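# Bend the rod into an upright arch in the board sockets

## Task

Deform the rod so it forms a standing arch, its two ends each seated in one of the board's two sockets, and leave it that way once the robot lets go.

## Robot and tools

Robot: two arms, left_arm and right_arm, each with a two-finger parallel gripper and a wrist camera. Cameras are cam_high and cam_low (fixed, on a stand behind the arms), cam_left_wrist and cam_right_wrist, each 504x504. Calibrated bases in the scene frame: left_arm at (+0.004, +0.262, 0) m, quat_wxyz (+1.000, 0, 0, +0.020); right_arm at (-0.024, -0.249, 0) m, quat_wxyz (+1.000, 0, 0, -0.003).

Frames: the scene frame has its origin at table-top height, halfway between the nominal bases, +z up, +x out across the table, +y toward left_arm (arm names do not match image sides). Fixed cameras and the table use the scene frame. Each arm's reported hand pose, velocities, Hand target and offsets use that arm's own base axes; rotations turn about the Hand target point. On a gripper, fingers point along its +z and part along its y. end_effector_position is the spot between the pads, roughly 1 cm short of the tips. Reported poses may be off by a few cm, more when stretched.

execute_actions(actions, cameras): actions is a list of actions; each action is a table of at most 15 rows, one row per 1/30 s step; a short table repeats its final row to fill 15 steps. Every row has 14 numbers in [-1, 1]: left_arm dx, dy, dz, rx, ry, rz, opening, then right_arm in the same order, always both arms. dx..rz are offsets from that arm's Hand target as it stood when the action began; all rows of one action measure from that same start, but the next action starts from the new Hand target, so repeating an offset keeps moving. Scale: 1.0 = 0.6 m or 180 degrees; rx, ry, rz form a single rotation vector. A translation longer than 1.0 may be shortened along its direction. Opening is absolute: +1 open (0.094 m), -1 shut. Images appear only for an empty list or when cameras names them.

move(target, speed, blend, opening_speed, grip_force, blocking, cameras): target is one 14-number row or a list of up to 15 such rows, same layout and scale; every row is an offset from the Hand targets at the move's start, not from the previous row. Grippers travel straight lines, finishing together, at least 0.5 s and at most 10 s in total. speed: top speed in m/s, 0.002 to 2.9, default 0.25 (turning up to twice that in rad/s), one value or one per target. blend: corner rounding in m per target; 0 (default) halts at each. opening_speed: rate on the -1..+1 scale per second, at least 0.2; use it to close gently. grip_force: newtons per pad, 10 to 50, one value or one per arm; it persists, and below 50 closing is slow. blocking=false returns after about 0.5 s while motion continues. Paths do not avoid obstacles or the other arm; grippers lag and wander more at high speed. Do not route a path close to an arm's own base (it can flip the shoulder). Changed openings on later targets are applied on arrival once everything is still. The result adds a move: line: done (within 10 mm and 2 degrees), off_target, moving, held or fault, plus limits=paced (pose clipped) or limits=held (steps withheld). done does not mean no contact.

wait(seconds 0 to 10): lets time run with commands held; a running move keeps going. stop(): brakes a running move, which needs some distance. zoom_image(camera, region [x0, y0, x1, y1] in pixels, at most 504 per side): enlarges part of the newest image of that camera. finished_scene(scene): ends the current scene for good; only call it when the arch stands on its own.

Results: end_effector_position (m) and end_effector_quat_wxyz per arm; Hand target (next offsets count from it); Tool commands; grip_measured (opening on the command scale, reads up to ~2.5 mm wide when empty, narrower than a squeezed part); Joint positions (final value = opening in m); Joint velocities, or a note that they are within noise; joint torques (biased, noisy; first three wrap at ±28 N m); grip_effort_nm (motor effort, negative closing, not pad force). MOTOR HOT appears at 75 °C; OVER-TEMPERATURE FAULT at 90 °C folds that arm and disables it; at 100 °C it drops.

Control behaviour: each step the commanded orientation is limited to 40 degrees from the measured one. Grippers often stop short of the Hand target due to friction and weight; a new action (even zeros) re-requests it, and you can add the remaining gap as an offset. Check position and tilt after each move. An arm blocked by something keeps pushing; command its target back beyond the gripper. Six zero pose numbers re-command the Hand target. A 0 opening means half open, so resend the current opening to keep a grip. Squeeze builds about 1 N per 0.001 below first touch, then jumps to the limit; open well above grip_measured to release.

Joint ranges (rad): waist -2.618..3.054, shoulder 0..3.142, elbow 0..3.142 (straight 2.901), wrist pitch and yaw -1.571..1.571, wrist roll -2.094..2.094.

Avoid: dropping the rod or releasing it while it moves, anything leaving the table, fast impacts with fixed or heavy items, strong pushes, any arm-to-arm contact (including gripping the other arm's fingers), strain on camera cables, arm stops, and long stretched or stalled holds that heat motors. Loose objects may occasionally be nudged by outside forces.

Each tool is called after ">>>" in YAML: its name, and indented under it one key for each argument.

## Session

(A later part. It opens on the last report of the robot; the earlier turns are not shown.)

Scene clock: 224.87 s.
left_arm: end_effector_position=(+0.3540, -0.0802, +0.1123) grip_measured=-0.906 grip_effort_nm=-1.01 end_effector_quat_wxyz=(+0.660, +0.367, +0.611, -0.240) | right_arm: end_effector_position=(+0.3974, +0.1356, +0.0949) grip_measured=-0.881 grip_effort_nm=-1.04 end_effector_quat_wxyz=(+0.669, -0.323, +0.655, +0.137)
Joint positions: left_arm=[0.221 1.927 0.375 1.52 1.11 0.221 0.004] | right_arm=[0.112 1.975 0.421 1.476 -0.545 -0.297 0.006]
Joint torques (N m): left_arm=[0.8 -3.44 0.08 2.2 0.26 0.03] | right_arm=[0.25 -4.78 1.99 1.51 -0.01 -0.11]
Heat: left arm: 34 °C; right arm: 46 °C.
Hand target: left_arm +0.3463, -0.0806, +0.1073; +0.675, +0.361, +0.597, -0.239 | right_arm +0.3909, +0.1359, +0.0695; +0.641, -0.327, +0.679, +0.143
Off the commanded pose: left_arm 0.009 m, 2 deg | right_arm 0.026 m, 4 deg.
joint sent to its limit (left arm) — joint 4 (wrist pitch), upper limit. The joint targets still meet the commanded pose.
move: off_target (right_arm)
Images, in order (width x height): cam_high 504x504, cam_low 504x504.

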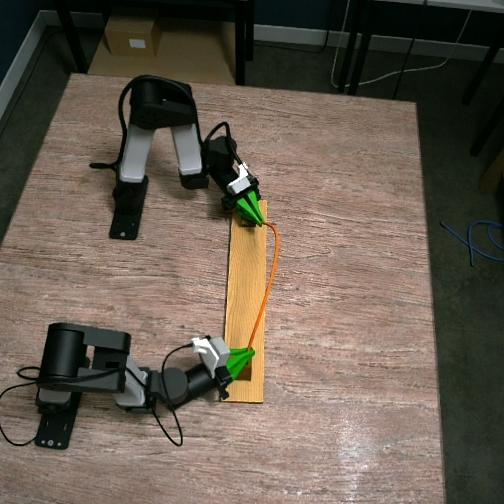

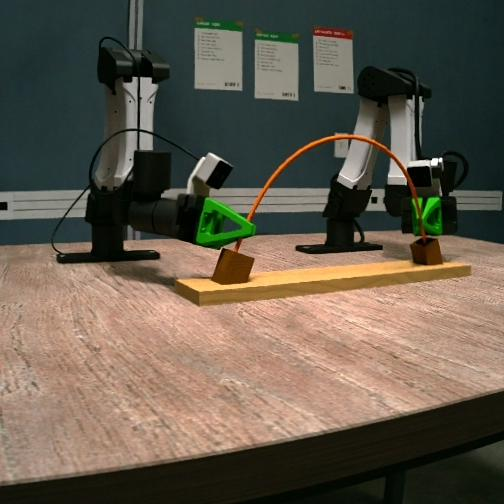

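>>> move:
  target:
    - [0.008,0,0.006,0,0,0,-1,0.006,0,0.035,0,0,0,-1]
    - [0.008,0,0.006,0,0,0,-0.4,0.006,0,0.035,0,0,0,-0.4]
  speed: 0.05
  opening_speed: 0.25
  cameras: ["all"]

>>> zoom_image:
  camera: "cam_high"
  region: [180, 190, 360, 410]

Scene clock: 230.17 s.
left_arm: end_effector_position=(+0.3526, -0.0797, +0.1065) grip_measured=-0.402 grip_effort_nm=0.11 end_effector_quat_wxyz=(+0.652, +0.355, +0.622, -0.250) | right_arm: end_effector_position=(+0.3946, +0.1355, +0.0850) grip_measured=-0.402 grip_effort_nm=0.12 end_effector_quat_wxyz=(+0.638, -0.322, +0.684, +0.146)
Joint positions: left_arm=[0.223 1.937 0.367 1.514 1.107 0.203 0.028] | right_arm=[0.112 1.915 0.421 1.326 -0.547 -0.302 0.028]
Joint torques (N m): left_arm=[0.32 -4.18 2.22 2.27 0.27 0.07] | right_arm=[0.17 -10.11 4.21 1.71 -0.03 -0.06]
Heat: left arm: 34 °C; right arm: 46 °C.
Hand target: left_arm +0.3511, -0.0805, +0.1109; +0.675, +0.361, +0.597, -0.239 | right_arm +0.3945, +0.1359, +0.0905; +0.641, -0.327, +0.679, +0.143
Off the commanded pose: left_arm 0.005 m, 4 deg | right_arm 0.005 m, 1 deg.
joint sent to its limit (left arm) — joint 4 (wrist pitch), upper limit. The joint targets still meet the commanded pose.
move: off_target (left_arm); target 2's new opening was sent with left_arm's hand 0.006 m and 3 deg from that target

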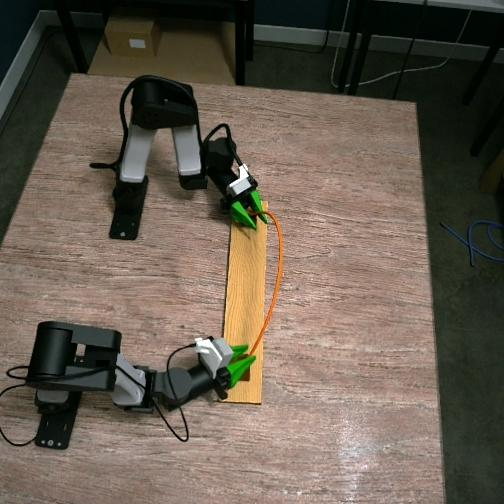

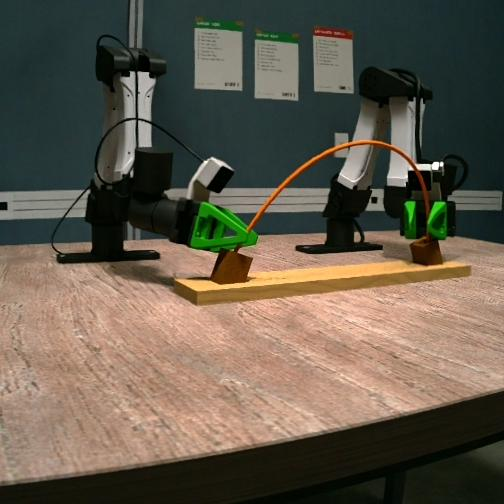

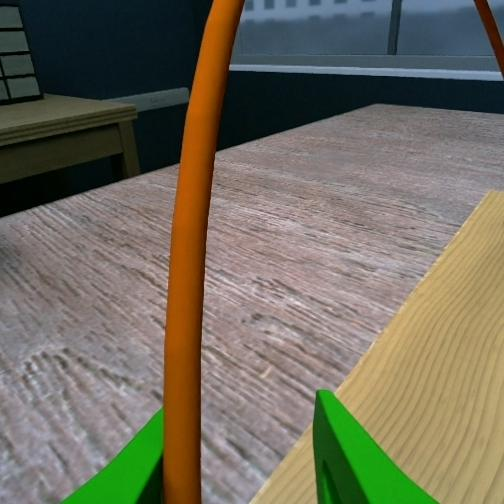

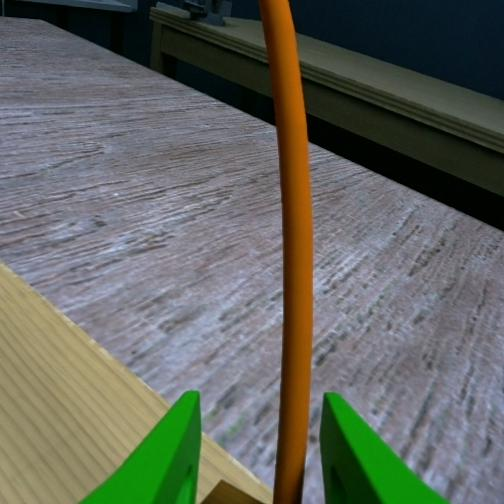

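Scaled by 2.291 from the camera's 504x504 image, which has a finer 720x720 frame.

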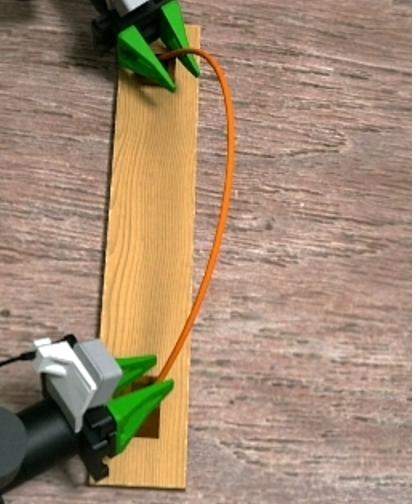

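>>> move:
  target:
    - [-0.116,0.142,0.02,0,0,0,-0.4,-0.128,-0.1,0.03,0,0,0,-0.4]
    - [-0.12,0.142,0.4,0.1,0.08,0,0.6,-0.17,-0.12,0.03,0,0,0,-0.4]
  speed: [0.08,0.2]
  cameras: ["all"]

>>> zoom_image:
  camera: "cam_high"
  region: [180, 190, 360, 410]

>>> zoom_image:
  camera: "cam_low"
  region: [400, 215, 450, 265]

>>> zoom_image:
  camera: "cam_low"
  region: [180, 210, 260, 290]

Scene clock: 237.83 s.
left_arm: end_effector_position=(+0.2837, +0.0058, +0.3371) grip_measured=+0.598 grip_effort_nm=0.12 end_effector_quat_wxyz=(+0.661, +0.338, +0.618, -0.259) | right_arm: end_effector_position=(+0.2962, +0.0643, +0.1095) grip_measured=-0.402 grip_effort_nm=0.12 end_effector_quat_wxyz=(+0.643, -0.324, +0.679, +0.145)
Joint positions: left_arm=[0.68 1.125 0.696 0.867 1.551 -0.31 0.075] | right_arm=[-0.258 1.429 0.075 1.136 -0.914 -0.398 0.028]
Joint torques (N m): left_arm=[1.09 -3.58 9.09 1.16 0.06 0.17] | right_arm=[-0.43 -5.05 3.77 1.53 -0.12 -0.07]
Heat: left arm: 34 °C; right arm: 45 °C.
Hand target: left_arm +0.2791, +0.0046, +0.3508; +0.531, +0.429, +0.706, -0.186 | right_arm +0.2924, +0.0639, +0.1084; +0.641, -0.327, +0.679, +0.143
Off the commanded pose: left_arm 0.015 m, 23 deg | right_arm 0.004 m, 0 deg.
joint sent to its limit (left arm) — joint 5 (wrist yaw), upper limit. The joint targets are off in orientation, not in position.
move: off_target (left_arm); target 2's new opening was sent with left_arm's hand 0.014 m and 23 deg from that target

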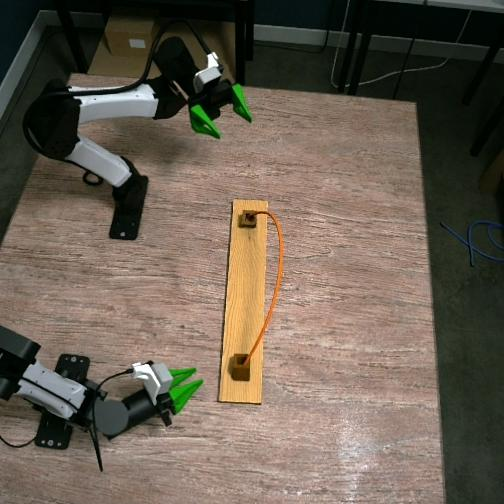

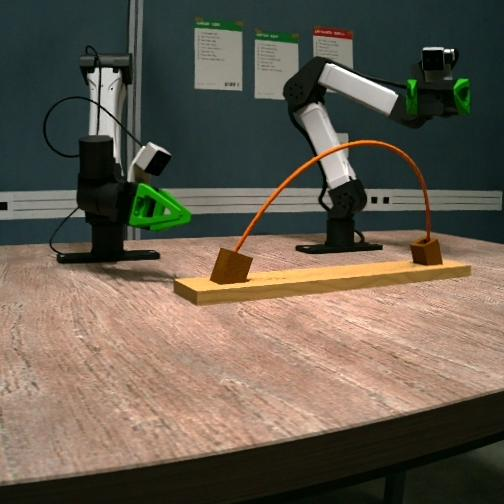

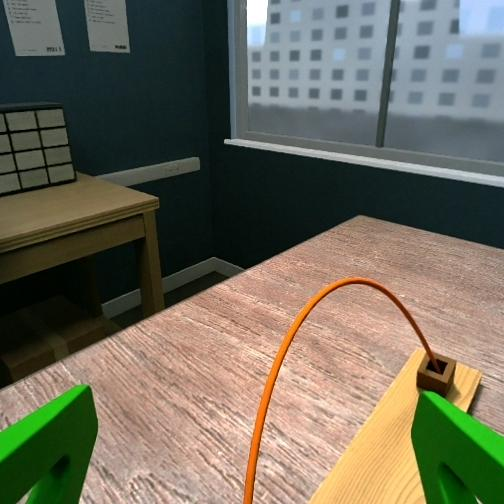

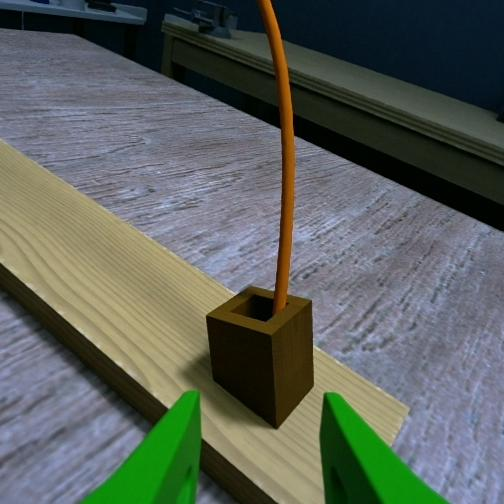

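Scaled by 2.291 from the camera's 504x504 image, which has a finer 720x720 frame.

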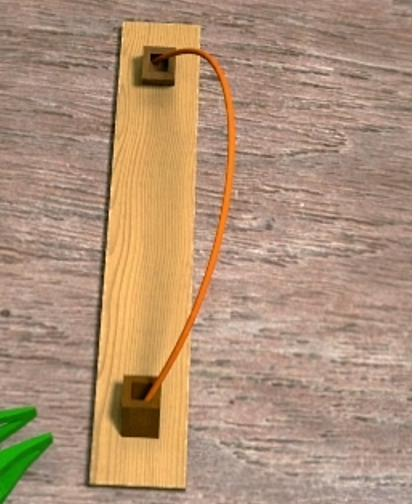

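Scaled by 10.080 from the camera's 504x504 image, which has a finer 720x720 frame.

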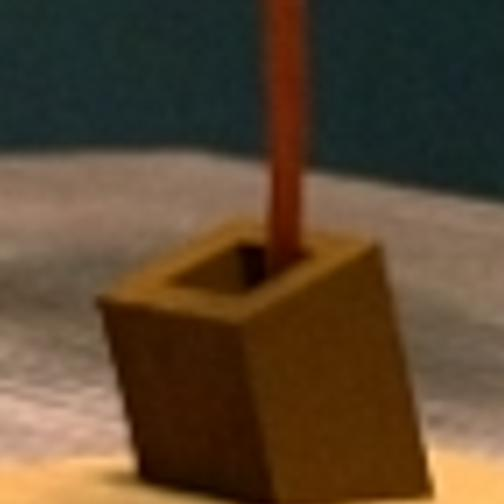

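Scaled by 6.300 from the camera's 504x504 image, which has a finer 720x720 frame.

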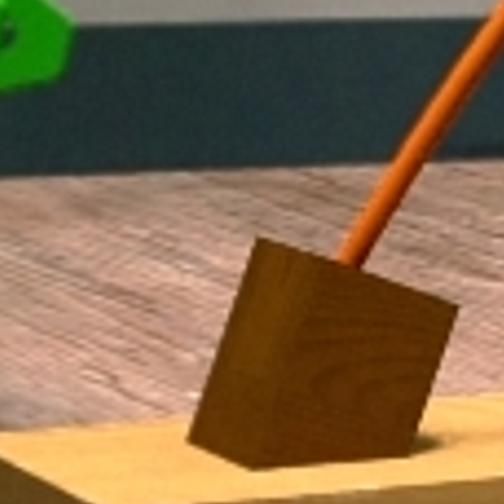

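>>> move:
  target:
    - [0.03,-0.1,0.1,0.074,0.005,0.007,0.6,0,0,0,0,0,0,-0.4]
    - [0.215,-0.455,0.04,0.074,0.005,0.007,0.6,0,0,0,0,0,0,-0.4]
  speed: 0.2
  blend: [0.04,0]
  cameras: ["cam_high","cam_low","cam_left_wrist"]

Scene clock: 245.13 s.
left_arm: end_effector_position=(+0.4073, -0.2668, +0.3669) grip_measured=+0.598 grip_effort_nm=0.11 end_effector_quat_wxyz=(+0.466, +0.477, +0.738, -0.105) | right_arm: end_effector_position=(+0.2962, +0.0643, +0.1095) grip_measured=-0.402 grip_effort_nm=0.12 end_effector_quat_wxyz=(+0.643, -0.324, +0.679, +0.145)
Joint positions: left_arm=[-0.489 1.756 2.059 -0.9 0.256 0.521 0.075] | right_arm=[-0.258 1.429 0.075 1.136 -0.914 -0.398 0.028]
Joint torques (N m): left_arm=[0.02 -6.57 8.59 1.72 0.22 0.03] | right_arm=[-0.44 -5.05 3.77 1.53 -0.12 -0.07]
Heat: left arm: 35 °C; right arm: 45 °C.
Hand target: left_arm +0.4082, -0.2683, +0.3750; +0.474, +0.479, +0.732, -0.101 | right_arm +0.2924, +0.0639, +0.1084; +0.641, -0.327, +0.679, +0.143
Off the commanded pose: left_arm 0.008 m, 1 deg | right_arm 0.004 m, 0 deg.
move: done; limits=paced
Images, in order (width x height): cam_high 504x504, cam_low 504x504, cam_left_wrist 504x504.

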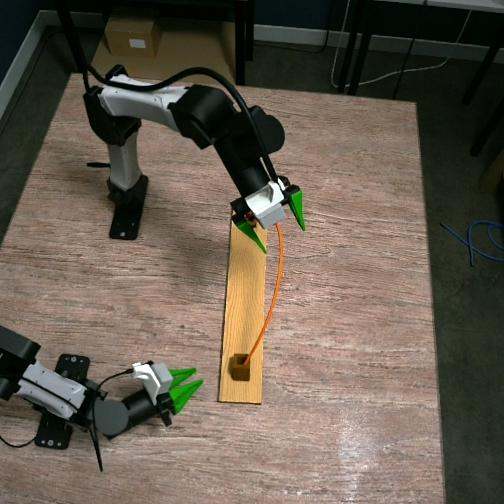

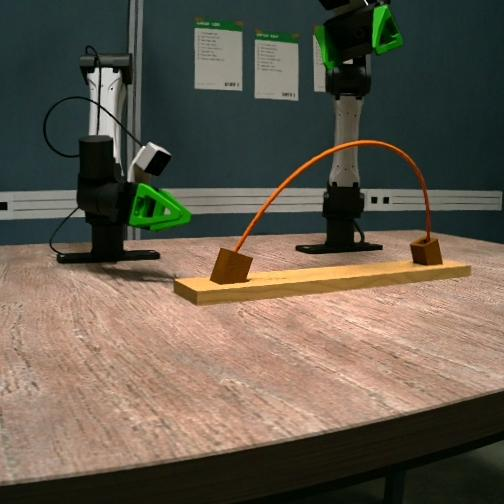

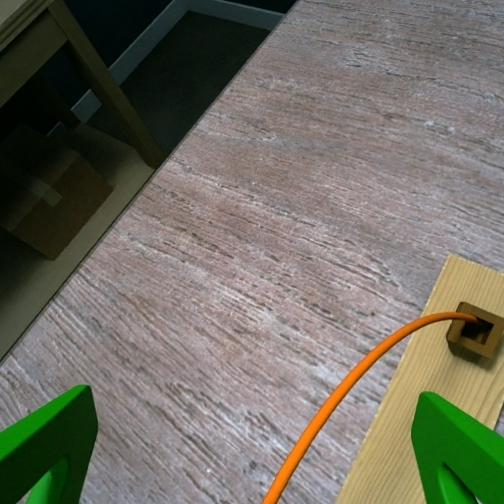

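>>> move:
  target:
    - [0,0,-0.235,0,0,0,0.6,0,0,0,0,0,0,-0.4]
    - [0,0,-0.235,0,0,0,-0.3,0,0,0,0,0,0,-0.4]
  speed: 0.12
  opening_speed: 0.7
  cameras: ["cam_high","cam_low","cam_left_wrist"]

Scene clock: 250.17 s.
left_arm: end_effector_position=(+0.4091, -0.2673, +0.2100) grip_measured=+0.025 grip_effort_nm=-1.01 end_effector_quat_wxyz=(+0.445, +0.479, +0.749, -0.106) | right_arm: end_effector_position=(+0.2962, +0.0643, +0.1095) grip_measured=-0.402 grip_effort_nm=0.12 end_effector_quat_wxyz=(+0.643, -0.324, +0.679, +0.145)
Joint positions: left_arm=[-0.489 1.653 1.329 -0.321 0.254 0.521 0.048] | right_arm=[-0.258 1.429 0.075 1.136 -0.914 -0.398 0.028]
Joint torques (N m): left_arm=[-0.01 -10.21 7.12 1.95 0.25 0.03] | right_arm=[-0.43 -5.05 3.77 1.53 -0.12 -0.07]
Heat: left arm: 35 °C; right arm: 45 °C.
Hand target: left_arm +0.4082, -0.2683, +0.2338; +0.474, +0.479, +0.732, -0.101 | right_arm +0.2924, +0.0639, +0.1084; +0.641, -0.327, +0.679, +0.143
Off the commanded pose: left_arm 0.024 m, 4 deg | right_arm 0.004 m, 0 deg.
move: off_target (left_arm); target 2's new opening was sent with left_arm's hand 0.024 m and 4 deg from that target
Images, in order (width x height): cam_high 504x504, cam_low 504x504, cam_left_wrist 504x504.

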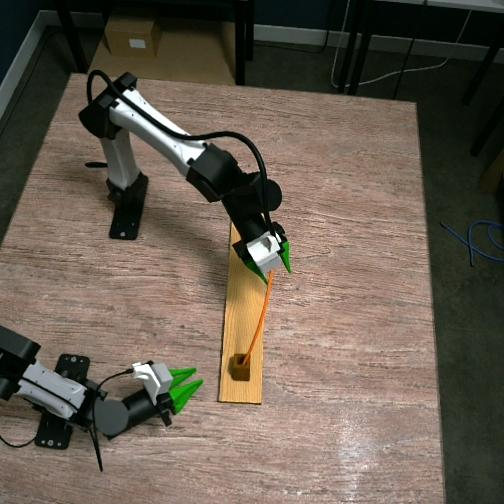

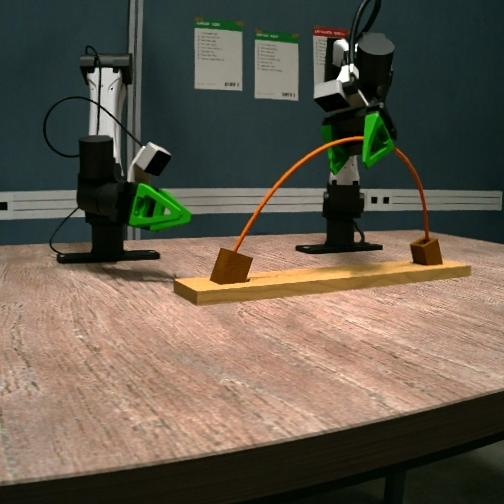

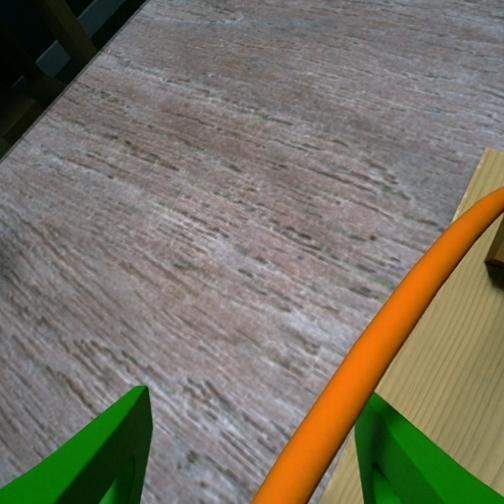

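>>> move:
  target:
    - [0,0,0,0,0,0,0.2,0,0,0,0,0,0,-0.4]
    - [0,0,0.03,0,0,0,-0.1,0,0,0,0,0,0,-0.4]
    - [-0.08,0,0.03,0,0,0,-0.1,0,0,0,0,0,0,-0.4]
  speed: 0.06
  opening_speed: 0.8
  cameras: ["cam_high","cam_low","cam_left_wrist"]

>>> zoom_image:
  camera: "cam_high"
  region: [180, 190, 360, 410]

Scene clock: 255.53 s.
left_arm: end_effector_position=(+0.3617, -0.2680, +0.2281) grip_measured=+0.020 grip_effort_nm=-1.00 end_effector_quat_wxyz=(+0.444, +0.487, +0.744, -0.103) | right_arm: end_effector_position=(+0.2962, +0.0643, +0.1095) grip_measured=-0.402 grip_effort_nm=0.12 end_effector_quat_wxyz=(+0.643, -0.324, +0.679, +0.145)
Joint positions: left_arm=[-0.561 1.495 1.243 -0.385 0.2 0.498 0.048] | right_arm=[-0.258 1.429 0.075 1.136 -0.914 -0.398 0.028]
Joint torques (N m): left_arm=[-0.24 -9.13 7.32 1.94 0.15 -0.19] | right_arm=[-0.44 -5.05 3.78 1.53 -0.12 -0.07]
Heat: left arm: 35 °C; right arm: 45 °C.
Hand target: left_arm +0.3602, -0.2682, +0.2519; +0.474, +0.479, +0.732, -0.101 | right_arm +0.2924, +0.0639, +0.1084; +0.641, -0.327, +0.679, +0.143
Off the commanded pose: left_arm 0.024 m, 4 deg | right_arm 0.004 m, 0 deg.
move: off_target (left_arm); target 2's new opening was sent with left_arm's hand 0.032 m and 4 deg from that target
Images, in order (width x height): cam_high 504x504, cam_low 504x504, cam_left_wrist 504x504.

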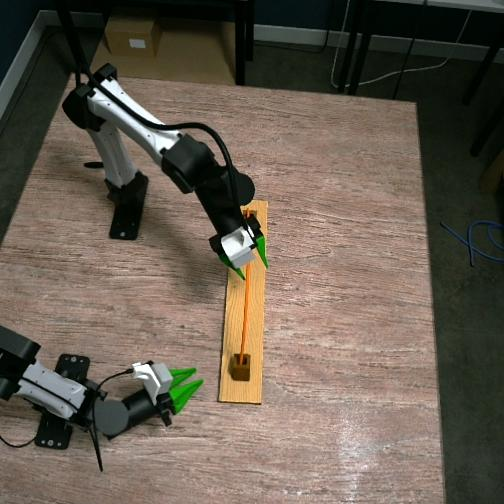

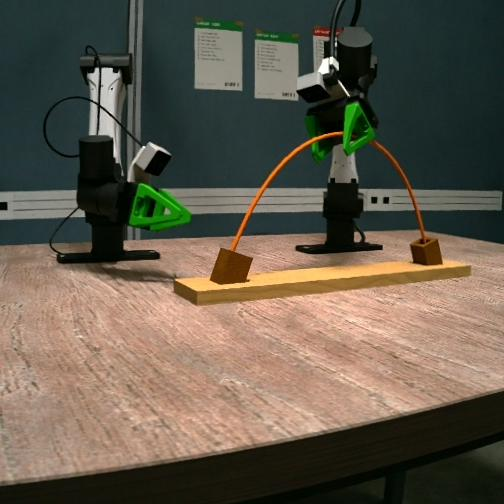

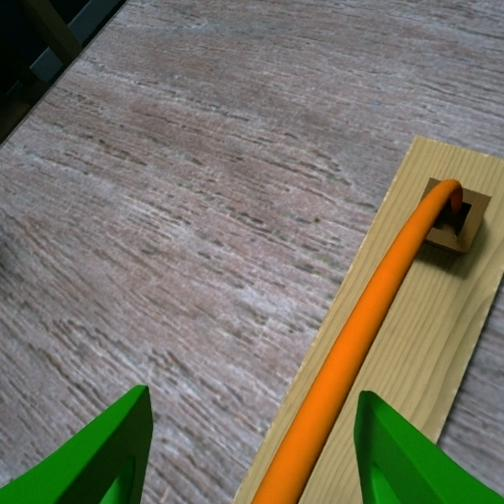

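Scaled by 2.291 from the camera's 504x504 image, which has a finer 720x720 frame.

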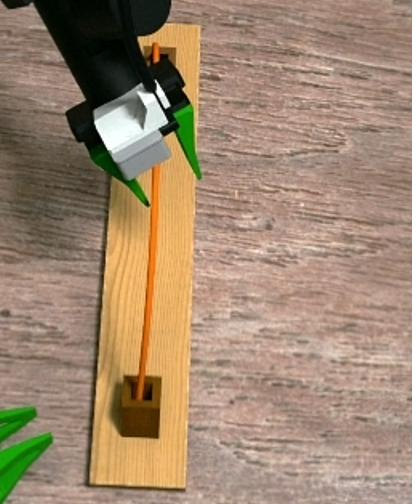

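>>> move:
  target:
    - [0.002,0,0,0,0,0,0.15,0,0,0,0,0,0,-0.4]
    - [0.002,0,0.25,0,0,0,0.15,0,0,0,0,0,0,-0.4]
    - [-0.13,0.2,0.28,0,0,0,0.15,0,0,0,0,0,0,-0.4]
  speed: [0.03,0.08,0.2]
  opening_speed: 0.4
  cameras: ["cam_high","cam_low","cam_left_wrist"]

>>> zoom_image:
  camera: "cam_high"
  region: [180, 190, 360, 410]

>>> zoom_image:
  camera: "cam_low"
  region: [400, 215, 450, 265]

>>> zoom_image:
  camera: "cam_low"
  region: [180, 210, 260, 290]

Scene clock: 262.67 s.
left_arm: end_effector_position=(+0.2842, -0.1486, +0.4183) grip_measured=+0.148 grip_effort_nm=0.11 end_effector_quat_wxyz=(+0.472, +0.473, +0.737, -0.099) | right_arm: end_effector_position=(+0.2962, +0.0643, +0.1095) grip_measured=-0.402 grip_effort_nm=0.12 end_effector_quat_wxyz=(+0.643, -0.324, +0.679, +0.145)
Joint positions: left_arm=[-0.248 1.322 1.91 -1.222 0.442 0.668 0.054] | right_arm=[-0.258 1.429 0.075 1.136 -0.914 -0.398 0.028]
Joint torques (N m): left_arm=[1.02 -2.59 5.14 1.63 0.52 0.11] | right_arm=[-0.43 -5.05 3.77 1.53 -0.12 -0.07]
Heat: left arm: 36 °C; right arm: 45 °C.
Hand target: left_arm +0.2822, -0.1483, +0.4198; +0.474, +0.479, +0.732, -0.101 | right_arm +0.2924, +0.0639, +0.1084; +0.641, -0.327, +0.679, +0.143
Off the commanded pose: left_arm 0.003 m, 1 deg | right_arm 0.004 m, 0 deg.
move: done
Images, in order (width x height): cam_high 504x504, cam_low 504x504, cam_left_wrist 504x504.

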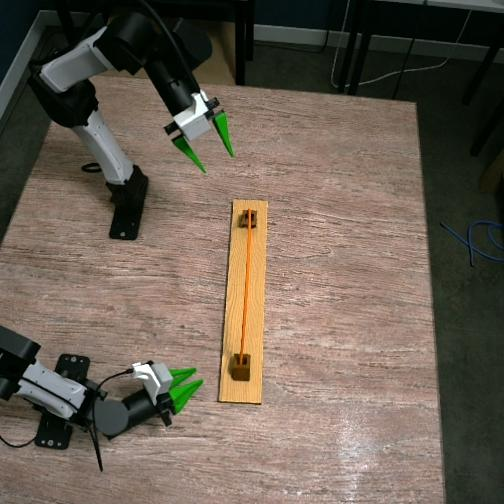

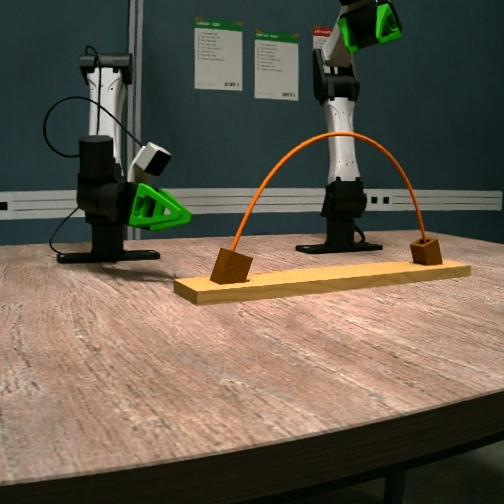

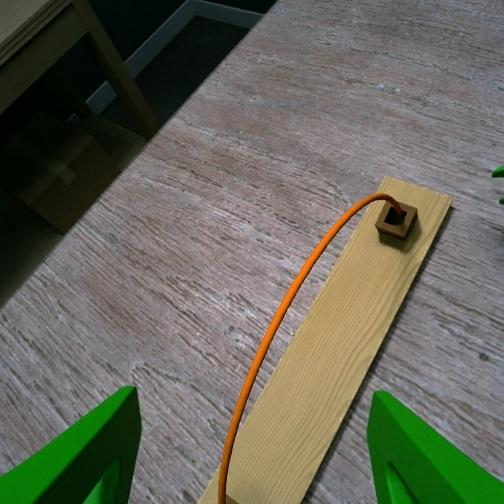

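Scaled by 2.291 from the camera's 504x504 image, which has a finer 720x720 frame.

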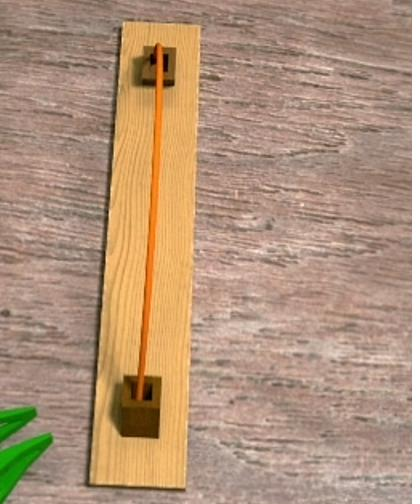

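Scaled by 10.080 from the camera's 504x504 image, which has a finer 720x720 frame.

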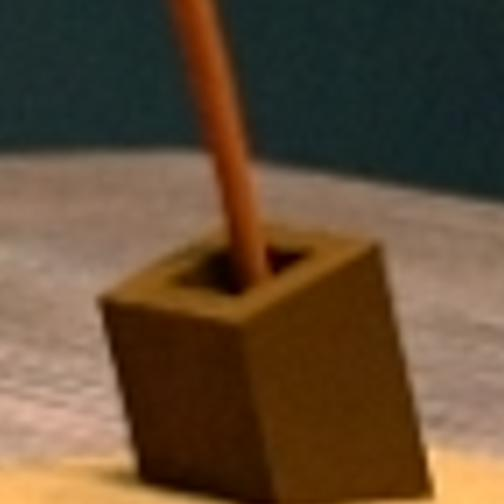

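Scaled by 6.300 from the camera's 504x504 image, which has a finer 720x720 frame.

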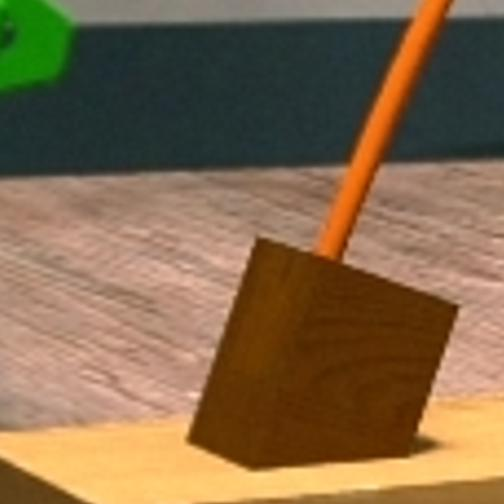

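>>> finished_scene:
  scene: 3

The scene is finished: the task was done.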